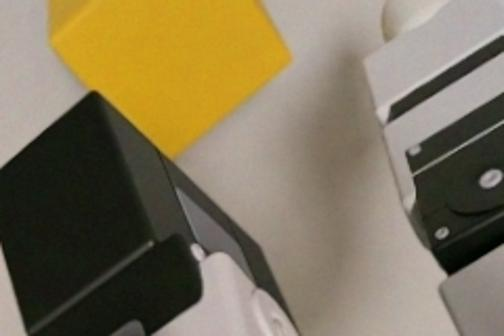

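Request:
execute_actions --actions '[[[0.0037,0.0042,-0.03,0,0,0.014,0.754,0.1,0.576,0.696,-0.822,0,-0.445,0.55,0.754,-0.1,0.576,0.696,0.714,0.678,0.226,0.168,0.4,-0.8, 0,0,0,0,0,0,0.754,0,0.576,0.696,0.754,0,0.576,0.696,0.754,0,0.576,0.696,0.714,0.678,0.226,0.168,0.4,-0.6]],[[0,0,-0.05,0,0,0,0.754,0.1,0.576,0.696,-0.822,0,-0.445,0.55,0.754,-0.1,0.576,0.696,0.714,0.678,0.226,0.168,0.4,-0.8, 0,0,0,0,0,0,0.754,0,0.576,0.696,0.754,0,0.576,0.696,0.754,0,0.576,0.696,0.714,0.678,0.226,0.168,0.4,-0.6]]]' --cameras '["cam_left_wrist"]'

Request:
zoom_image --camera "cam_left_wrist" --region '[260, 0, 500, 160]'

Scene clock: 61.60 s.
left_arm: end_effector_position=(+0.5990, +0.0860, +0.1774) hand_goal=(+0.754, +0.100, +0.576, +0.696, -0.822, +0.000, -0.444, +0.550, +0.754, -0.100, +0.576, +0.696, +0.714, +0.678, +0.226, +0.168) hand_measured=(+0.752, +0.098, +0.576, +0.696, -0.810, +0.002, -0.442, +0.554, +0.752, -0.098, +0.576, +0.696, +0.714, +0.678, +0.222, +0.168) hand_current_ma=(-6, -6, -2, +0, +64, +6, +12, +14, -8, +9, -2, +0, +0, -4, -25, -2) hand_state=(goal, goal, goal, goal, goal, goal, goal, goal, goal, goal, goal, goal, goal, goal, goal, goal) hand_current_limit=0.40 hand_speed=-0.80 end_effector_quat_wxyz=(+0.012, +0.868, +0.496, +0.003) | right_arm: end_effector_position=(+0.5791, -0.4255, +0.1786) hand_goal=(+0.754, +0.000, +0.576, +0.696, +0.754, +0.000, +0.576, +0.696, +0.754, +0.000, +0.576, +0.696, +0.714, +0.678, +0.226, +0.168) hand_measured=(+0.752, +0.000, +0.576, +0.696, +0.752, +0.000, +0.576, +0.696, +0.752, +0.000, +0.576, +0.696, +0.714, +0.678, +0.226, +0.168) hand_current_ma=(-1, +0, +1, +0, -1, +0, +1, +0, -1, +0, +1, +0, +0, -1, -1, +0) hand_state=(goal, goal, goal, goal, goal, goal, goal, goal, goal, goal, goal, goal, goal, goal, goal, goal) hand_current_limit=0.40 hand_speed=-0.60 end_effector_quat_wxyz=(-0.310, +0.812, +0.414, +0.271)
Joint positions: left_arm=[-0.416 1.777 1.608 -1.378 0.009 0.09] | right_arm=[-0.351 1.691 1.447 -1.477 -0.838 0.178]
Joint torques (N m): left_arm=[-0.79 -15.85 6.64 1.11 -0.12 -0.19] | right_arm=[0.21 -17.44 12.56 0.02 -0.89 0.02]
Heat: left arm: hottest elbow 35 °C; right arm: hottest elbow 32 °C.
Hand target: left_arm +0.6052, +0.0857, +0.1682; +0.012, +0.865, +0.501, +0.006 | right_arm +0.5898, -0.4258, +0.1997; -0.295, +0.805, +0.426, +0.287
Off the commanded pose: left_arm 0.011 m, 1 deg | right_arm 0.024 m, 3 deg.
Step readings (end_effector_position of left_arm | right_arm):
0: (+0.5814, +0.0921, +0.1951) | (+0.5791, -0.4255, +0.1786)
1: (+0.5814, +0.0921, +0.1951) | (+0.5791, -0.4255, +0.1786)
2: (+0.5821, +0.0918, +0.1953) | (+0.5791, -0.4255, +0.1786)
4: (+0.5848, +0.0905, +0.1963) | (+0.5791, -0.4255, +0.1786)
8: (+0.5895, +0.0889, +0.1980) | (+0.5791, -0.4255, +0.1786)
15: (+0.5907, +0.0890, +0.1984) | (+0.5791, -0.4255, +0.1786)
16: (+0.5912, +0.0890, +0.1976) | (+0.5791, -0.4255, +0.1786)
17: (+0.5926, +0.0884, +0.1981) | (+0.5791, -0.4255, +0.1786)
19: (+0.5966, +0.0870, +0.1980) | (+0.5791, -0.4255, +0.1786)
23: (+0.5986, +0.0860, +0.1898) | (+0.5791, -0.4255, +0.1786)
30: (+0.5987, +0.0861, +0.1773) | (+0.5791, -0.4255, +0.1786)
camera_calibration:
cam_left_wrist: T_world_to_cam=[[-0.930513, -0.364614, 0.0346602, 0.546417], [-0.23147, 0.658772, 0.715849, -0.0918365], [-0.283842, 0.658085, -0.697394, 0.361578], [0, 0, 0, 1]] pos_world=[0.589822, 0.0217823, 0.298964]
Images, in order (width x height): cam_left_wrist 672x504.

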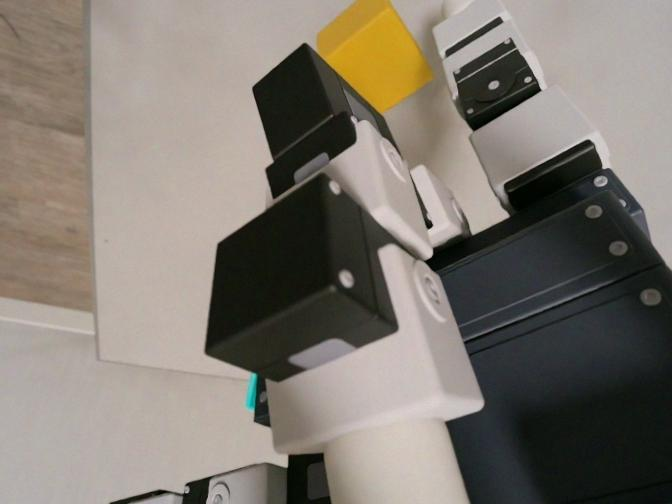

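Scaled by 2.100.

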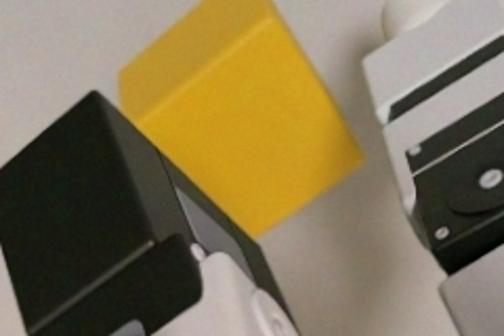

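Request:
execute_actions --actions '[[[-0.006,0.001,-0.045,0,0,0,0.754,0.1,0.576,0.696,-0.822,0,-0.445,0.55,0.754,-0.1,0.576,0.696,0.714,0.678,0.226,0.168,0.4,-0.8, 0,0,0,0,0,0,0.754,0,0.576,0.696,0.754,0,0.576,0.696,0.754,0,0.576,0.696,0.714,0.678,0.226,0.168,0.4,-0.6]],[[0,0,-0.026,0,0,0,0.754,0.04,0.576,0.696,-0.822,0,-0.445,0.55,0.754,-0.04,0.576,0.696,0.714,0.678,0.226,0.168,0.4,-0.8, 0,0,0,0,0,0,0.754,0,0.576,0.696,0.754,0,0.576,0.696,0.754,0,0.576,0.696,0.714,0.678,0.226,0.168,0.4,-0.6]]]' --cameras '["cam_left_wrist"]'

Request:
zoom_image --camera "cam_left_wrist" --region '[260, 0, 500, 160]'

Scene clock: 64.13 s.
left_arm: end_effector_position=(+0.5973, +0.0871, +0.1382) hand_goal=(+0.754, +0.040, +0.576, +0.696, -0.822, +0.000, -0.444, +0.550, +0.754, -0.040, +0.576, +0.696, +0.714, +0.678, +0.226, +0.168) hand_measured=(+0.752, +0.044, +0.576, +0.696, -0.810, +0.002, -0.442, +0.554, +0.752, -0.042, +0.576, +0.696, +0.714, +0.678, +0.222, +0.168) hand_current_ma=(-6, +13, -2, +0, +64, +6, +12, +14, -8, -11, -2, +0, +0, -4, -25, -2) hand_state=(goal, goal, goal, goal, goal, goal, goal, goal, goal, goal, goal, goal, goal, goal, goal, goal) hand_current_limit=0.40 hand_speed=-0.80 end_effector_quat_wxyz=(+0.015, +0.867, +0.497, +0.005) | right_arm: end_effector_position=(+0.5791, -0.4255, +0.1786) hand_goal=(+0.754, +0.000, +0.576, +0.696, +0.754, +0.000, +0.576, +0.696, +0.754, +0.000, +0.576, +0.696, +0.714, +0.678, +0.226, +0.168) hand_measured=(+0.752, +0.000, +0.576, +0.696, +0.752, +0.000, +0.576, +0.696, +0.752, +0.000, +0.576, +0.696, +0.714, +0.678, +0.226, +0.168) hand_current_ma=(-1, +0, +1, +0, -1, +0, +1, +0, -1, +0, +1, +0, +0, -1, -1, +0) hand_state=(goal, goal, goal, goal, goal, goal, goal, goal, goal, goal, goal, goal, goal, goal, goal, goal) hand_current_limit=0.40 hand_speed=-0.60 end_effector_quat_wxyz=(-0.310, +0.812, +0.414, +0.271)
Joint positions: left_arm=[-0.416 1.791 1.521 -1.271 0.009 0.087] | right_arm=[-0.351 1.691 1.447 -1.477 -0.838 0.178]
Joint torques (N m): left_arm=[-1.14 -15.33 6.42 1.09 -0.12 -0.17] | right_arm=[0.26 -17.49 12.57 0.02 -0.89 0.02]
Heat: left arm: hottest elbow 35 °C; right arm: hottest elbow 32 °C.
Hand target: left_arm +0.6016, +0.0863, +0.1256; +0.012, +0.865, +0.501, +0.006 | right_arm +0.5898, -0.4258, +0.1997; -0.295, +0.805, +0.426, +0.287
Off the commanded pose: left_arm 0.013 m, 1 deg | right_arm 0.024 m, 3 deg.
Step readings (end_effector_position of left_arm | right_arm):
0: (+0.5990, +0.0860, +0.1774) | (+0.5791, -0.4255, +0.1786)
1: (+0.5990, +0.0860, +0.1774) | (+0.5791, -0.4255, +0.1786)
2: (+0.5994, +0.0858, +0.1760) | (+0.5791, -0.4255, +0.1786)
4: (+0.6002, +0.0856, +0.1709) | (+0.5791, -0.4255, +0.1786)
8: (+0.5951, +0.0880, +0.1547) | (+0.5791, -0.4255, +0.1786)
15: (+0.5959, +0.0877, +0.1496) | (+0.5791, -0.4255, +0.1786)
16: (+0.5963, +0.0876, +0.1497) | (+0.5791, -0.4255, +0.1786)
17: (+0.5965, +0.0875, +0.1493) | (+0.5791, -0.4255, +0.1786)
19: (+0.5977, +0.0869, +0.1478) | (+0.5791, -0.4255, +0.1786)
23: (+0.5965, +0.0875, +0.1417) | (+0.5791, -0.4255, +0.1786)
30: (+0.5969, +0.0873, +0.1381) | (+0.5791, -0.4255, +0.1786)
camera_calibration:
cam_left_wrist: T_world_to_cam=[[-0.929568, -0.367388, 0.0304844, 0.546828], [-0.237434, 0.659907, 0.712844, -0.061037], [-0.282008, 0.655399, -0.700659, 0.332598], [0, 0, 0, 1]] pos_world=[0.587617, 0.0231925, 0.259878]
Images, in order (width x height): cam_left_wrist 672x504.

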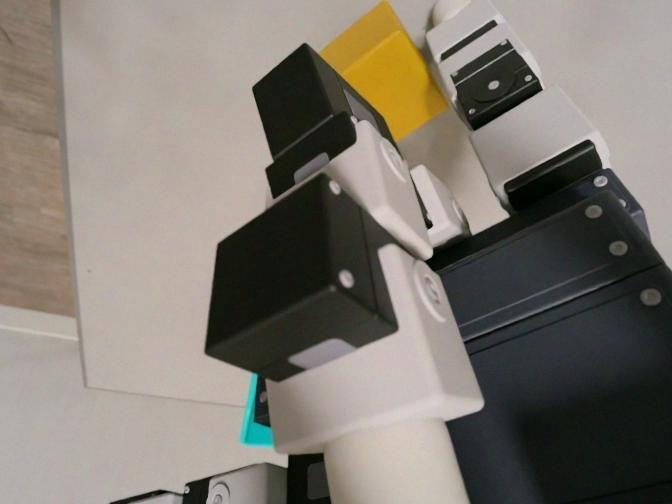

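Scaled by 2.100.

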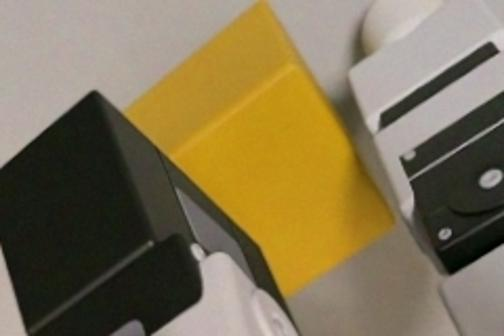

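Request:
execute_actions --actions '[[[0,0,-0.008,0,0,0,0.754,0.0,0.576,0.696,-0.822,0,-0.445,0.55,0.754,-0.0,0.576,0.696,0.714,0.678,0.226,0.168,0.4,-0.8, 0,0,0,0,0,0,0.754,0,0.576,0.696,0.754,0,0.576,0.696,0.754,0,0.576,0.696,0.714,0.678,0.226,0.168,0.4,-0.6]],[[0,0,0,0,0,0,0.754,-0.08,0.576,0.696,-0.822,0,-0.445,0.55,0.754,0.08,0.576,0.696,0.714,0.678,0.226,0.168,0.4,-0.8, 0,0,0,0,0,0,0.754,0,0.576,0.696,0.754,0,0.576,0.696,0.754,0,0.576,0.696,0.714,0.678,0.226,0.168,0.4,-0.6]],[[0,0,0,0,0,0,0.754,-0.36,0.576,0.696,-0.822,0,-0.445,0.55,0.754,0.36,0.576,0.696,0.714,0.678,0.226,0.168,0.4,-0.85, 0,0,0,0,0,0,0.754,0,0.576,0.696,0.754,0,0.576,0.696,0.754,0,0.576,0.696,0.714,0.678,0.226,0.168,0.4,-0.6]]]'

Scene clock: 66.50 s.
left_arm: end_effector_position=(+0.5969, +0.0862, +0.1338) hand_goal=(+0.754, -0.360, +0.576, +0.696, -0.822, +0.000, -0.444, +0.550, +0.754, +0.360, +0.576, +0.696, +0.714, +0.678, +0.226, +0.168) hand_measured=(+0.752, -0.064, +0.576, +0.696, -0.810, +0.002, -0.442, +0.554, +0.752, +0.066, +0.576, +0.696, +0.714, +0.678, +0.222, +0.168) hand_current_ma=(-6, +385, -2, +0, +64, +6, +12, +14, -8, -385, -2, +0, +0, -4, -25, -2) hand_state=(goal, blocked, goal, goal, goal, goal, goal, goal, goal, blocked, goal, goal, goal, goal, goal, goal) hand_current_limit=0.40 hand_speed=-0.85 end_effector_quat_wxyz=(+0.015, +0.868, +0.497, +0.005) | right_arm: end_effector_position=(+0.5791, -0.4255, +0.1786) hand_goal=(+0.754, +0.000, +0.576, +0.696, +0.754, +0.000, +0.576, +0.696, +0.754, +0.000, +0.576, +0.696, +0.714, +0.678, +0.226, +0.168) hand_measured=(+0.752, +0.000, +0.576, +0.696, +0.752, +0.000, +0.576, +0.696, +0.752, +0.000, +0.576, +0.696, +0.714, +0.678, +0.226, +0.168) hand_current_ma=(-1, +0, +1, +0, -1, +0, +1, +0, -1, +0, +1, +0, +0, -1, -1, +0) hand_state=(goal, goal, goal, goal, goal, goal, goal, goal, goal, goal, goal, goal, goal, goal, goal, goal) hand_current_limit=0.40 hand_speed=-0.60 end_effector_quat_wxyz=(-0.310, +0.812, +0.414, +0.271)
Joint positions: left_arm=[-0.417 1.794 1.513 -1.26 0.009 0.087] | right_arm=[-0.351 1.691 1.447 -1.477 -0.838 0.178]
Joint torques (N m): left_arm=[-1.08 -15.56 6.24 1.09 -0.12 -0.18] | right_arm=[0.21 -17.44 12.56 0.01 -0.89 0.01]
Heat: left arm: hottest elbow 35 °C; right arm: hottest elbow 32 °C.
Hand target: left_arm +0.6016, +0.0863, +0.1208; +0.012, +0.865, +0.501, +0.006 | right_arm +0.5898, -0.4258, +0.1997; -0.295, +0.805, +0.426, +0.287
Off the commanded pose: left_arm 0.014 m, 1 deg | right_arm 0.024 m, 3 deg.
Step readings (end_effector_position of left_arm | right_arm):
0: (+0.5973, +0.0871, +0.1382) | (+0.5791, -0.4255, +0.1786)
1: (+0.5973, +0.0871, +0.1382) | (+0.5791, -0.4255, +0.1786)
2: (+0.5973, +0.0871, +0.1382) | (+0.5791, -0.4255, +0.1786)
4: (+0.5978, +0.0868, +0.1379) | (+0.5791, -0.4255, +0.1786)
8: (+0.5974, +0.0870, +0.1353) | (+0.5791, -0.4255, +0.1786)
15: (+0.5973, +0.0871, +0.1338) | (+0.5791, -0.4255, +0.1786)
16: (+0.5973, +0.0871, +0.1338) | (+0.5791, -0.4255, +0.1786)
17: (+0.5973, +0.0871, +0.1338) | (+0.5791, -0.4255, +0.1786)
19: (+0.5971, +0.0869, +0.1338) | (+0.5791, -0.4255, +0.1786)
23: (+0.5969, +0.0862, +0.1338) | (+0.5791, -0.4255, +0.1786)
30: (+0.5969, +0.0862, +0.1338) | (+0.5791, -0.4255, +0.1786)
31: (+0.5969, +0.0862, +0.1338) | (+0.5791, -0.4255, +0.1786)
32: (+0.5969, +0.0862, +0.1338) | (+0.5791, -0.4255, +0.1786)
34: (+0.5969, +0.0862, +0.1338) | (+0.5791, -0.4255, +0.1786)
38: (+0.5969, +0.0862, +0.1338) | (+0.5791, -0.4255, +0.1786)
45: (+0.5969, +0.0862, +0.1338) | (+0.5791, -0.4255, +0.1786)

Request:
execute_actions --actions '[[[0,0,0.05,0,0,0,0.754,-0.36,0.576,0.696,-0.822,0,-0.445,0.55,0.754,0.36,0.576,0.696,0.714,0.678,0.226,0.168,0.4,-0.8, 0,0,0,0,0,0,0.754,0,0.576,0.696,0.754,0,0.576,0.696,0.754,0,0.576,0.696,0.714,0.678,0.226,0.168,0.4,-0.6]],[[0,0,0.09,0,0,0,0.754,-0.36,0.576,0.696,-0.822,0,-0.445,0.55,0.754,0.36,0.576,0.696,0.714,0.678,0.226,0.168,0.4,-0.8, 0,0,0,0,0,0,0.754,0,0.576,0.696,0.754,0,0.576,0.696,0.754,0,0.576,0.696,0.714,0.678,0.226,0.168,0.4,-0.6]],[[-0.01,0.02,0.09,0,0,0.01,0.754,-0.36,0.576,0.696,-0.822,0,-0.445,0.55,0.754,0.36,0.576,0.696,0.714,0.678,0.226,0.168,0.4,-0.8, 0,0,0,0,0,0,0.754,0,0.576,0.696,0.754,0,0.576,0.696,0.754,0,0.576,0.696,0.714,0.678,0.226,0.168,0.4,-0.6]],[[-0.025,0.07,0.05,0,0,0.03,0.754,-0.36,0.576,0.696,-0.822,0,-0.445,0.55,0.754,0.36,0.576,0.696,0.714,0.678,0.226,0.168,0.4,-0.8, 0,0,0,0,0,0,0.754,0,0.576,0.696,0.754,0,0.576,0.696,0.754,0,0.576,0.696,0.714,0.678,0.226,0.168,0.4,-0.6]],[[-0.04,0.105,0.02,0,0,0.04,0.754,-0.36,0.576,0.696,-0.822,0,-0.445,0.55,0.754,0.36,0.576,0.696,0.714,0.678,0.226,0.168,0.4,-0.8, 0,0,0,0,0,0,0.754,0,0.576,0.696,0.754,0,0.576,0.696,0.754,0,0.576,0.696,0.714,0.678,0.226,0.168,0.4,-0.6]],[[-0.04,0.115,0,0,0,0.045,0.754,-0.36,0.576,0.696,-0.822,0,-0.445,0.55,0.754,0.36,0.576,0.696,0.714,0.678,0.226,0.168,0.4,-0.8, 0,0,0,0,0,0,0.754,0,0.576,0.696,0.754,0,0.576,0.696,0.754,0,0.576,0.696,0.714,0.678,0.226,0.168,0.4,-0.6]],[[-0.04,0.115,0,0,0,0.045,0.754,-0.36,0.576,0.696,-0.822,0,-0.445,0.55,0.754,0.36,0.576,0.696,0.714,0.678,0.226,0.168,0.4,-0.8, 0,0,0,0,0,0,0.754,0,0.576,0.696,0.754,0,0.576,0.696,0.754,0,0.576,0.696,0.714,0.678,0.226,0.168,0.4,-0.6]],[[-0.0438,0.107,0,0,0,0.0406,0.754,-0.36,0.576,0.696,-0.822,0,-0.445,0.55,0.754,0.36,0.576,0.696,0.714,0.678,0.226,0.168,0.4,-0.8, 0,0,0,0,0,0,0.754,0,0.576,0.696,0.754,0,0.576,0.696,0.754,0,0.576,0.696,0.714,0.678,0.226,0.168,0.4,-0.6]]]' --cameras '["cam_high","cam_left_wrist"]'

Scene clock: 71.97 s.
left_arm: end_effector_position=(+0.4847, +0.4066, +0.2906) hand_goal=(+0.754, -0.360, +0.576, +0.696, -0.822, +0.000, -0.444, +0.550, +0.754, +0.360, +0.576, +0.696, +0.714, +0.678, +0.226, +0.168) hand_measured=(+0.754, -0.064, +0.576, +0.696, -0.810, +0.002, -0.442, +0.554, +0.754, +0.068, +0.576, +0.696, +0.714, +0.678, +0.222, +0.168) hand_current_ma=(-2, +385, +1, +0, +64, +6, +11, +14, -4, -385, +0, +0, -4, -4, -25, -2) hand_state=(goal, blocked, goal, goal, goal, goal, goal, goal, goal, blocked, goal, goal, goal, goal, goal, goal) hand_current_limit=0.40 hand_speed=-0.80 end_effector_quat_wxyz=(+0.001, +0.653, +0.758, -0.001) | right_arm: end_effector_position=(+0.5791, -0.4255, +0.1786) hand_goal=(+0.754, +0.000, +0.576, +0.696, +0.754, +0.000, +0.576, +0.696, +0.754, +0.000, +0.576, +0.696, +0.714, +0.678, +0.226, +0.168) hand_measured=(+0.752, +0.000, +0.576, +0.696, +0.752, +0.000, +0.576, +0.696, +0.752, +0.000, +0.576, +0.696, +0.714, +0.678, +0.226, +0.168) hand_current_ma=(-1, +0, +1, +0, -1, +0, +1, +0, -1, +0, +1, +0, +0, -1, -1, +0) hand_state=(goal, goal, goal, goal, goal, goal, goal, goal, goal, goal, goal, goal, goal, goal, goal, goal) hand_current_limit=0.40 hand_speed=-0.60 end_effector_quat_wxyz=(-0.310, +0.812, +0.414, +0.271)
Joint positions: left_arm=[0.095 1.346 1.407 -1.631 0.003 -0.081] | right_arm=[-0.351 1.691 1.447 -1.477 -0.838 0.178]
Joint torques (N m): left_arm=[-0.73 -11.87 6.8 0.46 -0.05 -0.04] | right_arm=[0.21 -17.49 12.57 0.01 -0.89 0.02]
Heat: left arm: hottest elbow 35 °C; right arm: hottest elbow 32 °C.
Hand target: left_arm +0.4824, +0.4055, +0.3008; +0.009, +0.656, +0.755, +0.009 | right_arm +0.5898, -0.4258, +0.1997; -0.295, +0.805, +0.426, +0.287
Off the commanded pose: left_arm 0.011 m, 2 deg | right_arm 0.024 m, 3 deg.
Step readings (end_effector_position of left_arm | right_arm):
0: (+0.5969, +0.0862, +0.1338) | (+0.5791, -0.4255, +0.1786)
1: (+0.5969, +0.0862, +0.1338) | (+0.5791, -0.4255, +0.1786)
2: (+0.5969, +0.0862, +0.1338) | (+0.5791, -0.4255, +0.1786)
4: (+0.5952, +0.0870, +0.1331) | (+0.5791, -0.4255, +0.1786)
8: (+0.5904, +0.0893, +0.1312) | (+0.5791, -0.4255, +0.1786)
15: (+0.5882, +0.0900, +0.1304) | (+0.5791, -0.4255, +0.1786)
16: (+0.5884, +0.0900, +0.1310) | (+0.5791, -0.4255, +0.1786)
17: (+0.5869, +0.0905, +0.1314) | (+0.5791, -0.4255, +0.1786)
19: (+0.5819, +0.0927, +0.1343) | (+0.5791, -0.4255, +0.1786)
23: (+0.5833, +0.0925, +0.1499) | (+0.5791, -0.4255, +0.1786)
30: (+0.5869, +0.0908, +0.1634) | (+0.5791, -0.4255, +0.1786)
31: (+0.5867, +0.0909, +0.1638) | (+0.5791, -0.4255, +0.1786)
32: (+0.5851, +0.0915, +0.1644) | (+0.5791, -0.4255, +0.1786)
34: (+0.5811, +0.0936, +0.1696) | (+0.5791, -0.4255, +0.1786)
38: (+0.5791, +0.0953, +0.1911) | (+0.5791, -0.4255, +0.1786)
45: (+0.5816, +0.0947, +0.2248) | (+0.5791, -0.4255, +0.1786)
46: (+0.5816, +0.0946, +0.2254) | (+0.5791, -0.4255, +0.1786)
47: (+0.5818, +0.0961, +0.2253) | (+0.5791, -0.4255, +0.1786)
49: (+0.5782, +0.1019, +0.2264) | (+0.5791, -0.4255, +0.1786)
53: (+0.5757, +0.1190, +0.2389) | (+0.5791, -0.4255, +0.1786)
60: (+0.5758, +0.1422, +0.2602) | (+0.5791, -0.4255, +0.1786)
61: (+0.5753, +0.1424, +0.2609) | (+0.5791, -0.4255, +0.1786)
62: (+0.5749, +0.1421, +0.2617) | (+0.5791, -0.4255, +0.1786)
64: (+0.5720, +0.1458, +0.2630) | (+0.5791, -0.4255, +0.1786)
68: (+0.5628, +0.1723, +0.2716) | (+0.5791, -0.4255, +0.1786)
75: (+0.5625, +0.2040, +0.2945) | (+0.5791, -0.4255, +0.1786)
76: (+0.5623, +0.2040, +0.2954) | (+0.5791, -0.4255, +0.1786)
77: (+0.5612, +0.2037, +0.2937) | (+0.5791, -0.4255, +0.1786)
79: (+0.5524, +0.2094, +0.2862) | (+0.5791, -0.4255, +0.1786)
83: (+0.5381, +0.2427, +0.2767) | (+0.5791, -0.4255, +0.1786)
90: (+0.5368, +0.2745, +0.2889) | (+0.5791, -0.4255, +0.1786)
91: (+0.5364, +0.2740, +0.2896) | (+0.5791, -0.4255, +0.1786)
92: (+0.5349, +0.2731, +0.2892) | (+0.5791, -0.4255, +0.1786)
94: (+0.5287, +0.2801, +0.2858) | (+0.5791, -0.4255, +0.1786)
98: (+0.5142, +0.3154, +0.2822) | (+0.5791, -0.4255, +0.1786)
105: (+0.5113, +0.3443, +0.2905) | (+0.5791, -0.4255, +0.1786)
106: (+0.5112, +0.3429, +0.2903) | (+0.5791, -0.4255, +0.1786)
107: (+0.5103, +0.3419, +0.2890) | (+0.5791, -0.4255, +0.1786)
109: (+0.5044, +0.3491, +0.2854) | (+0.5791, -0.4255, +0.1786)
113: (+0.4904, +0.3837, +0.2830) | (+0.5791, -0.4255, +0.1786)
120: (+0.4845, +0.4083, +0.2907) | (+0.5791, -0.4255, +0.1786)
camera_calibration:
cam_left_wrist: T_world_to_cam=[[-0.492239, -0.869229, 0.0462751, 0.542309], [-0.577106, 0.365687, 0.73022, -0.127923], [-0.651651, 0.332737, -0.681643, 0.503027], [0, 0, 0, 1]] pos_world=[0.520919, 0.350794, 0.411201]
Images, in order (width x height): cam_high 672x504, cam_left_wrist 672x504.

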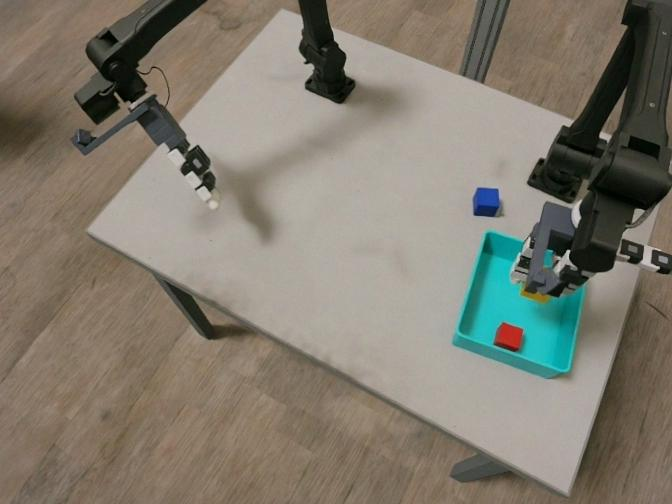

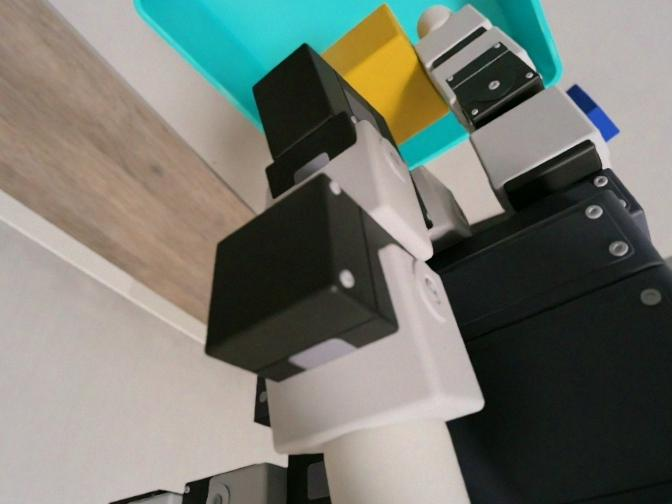

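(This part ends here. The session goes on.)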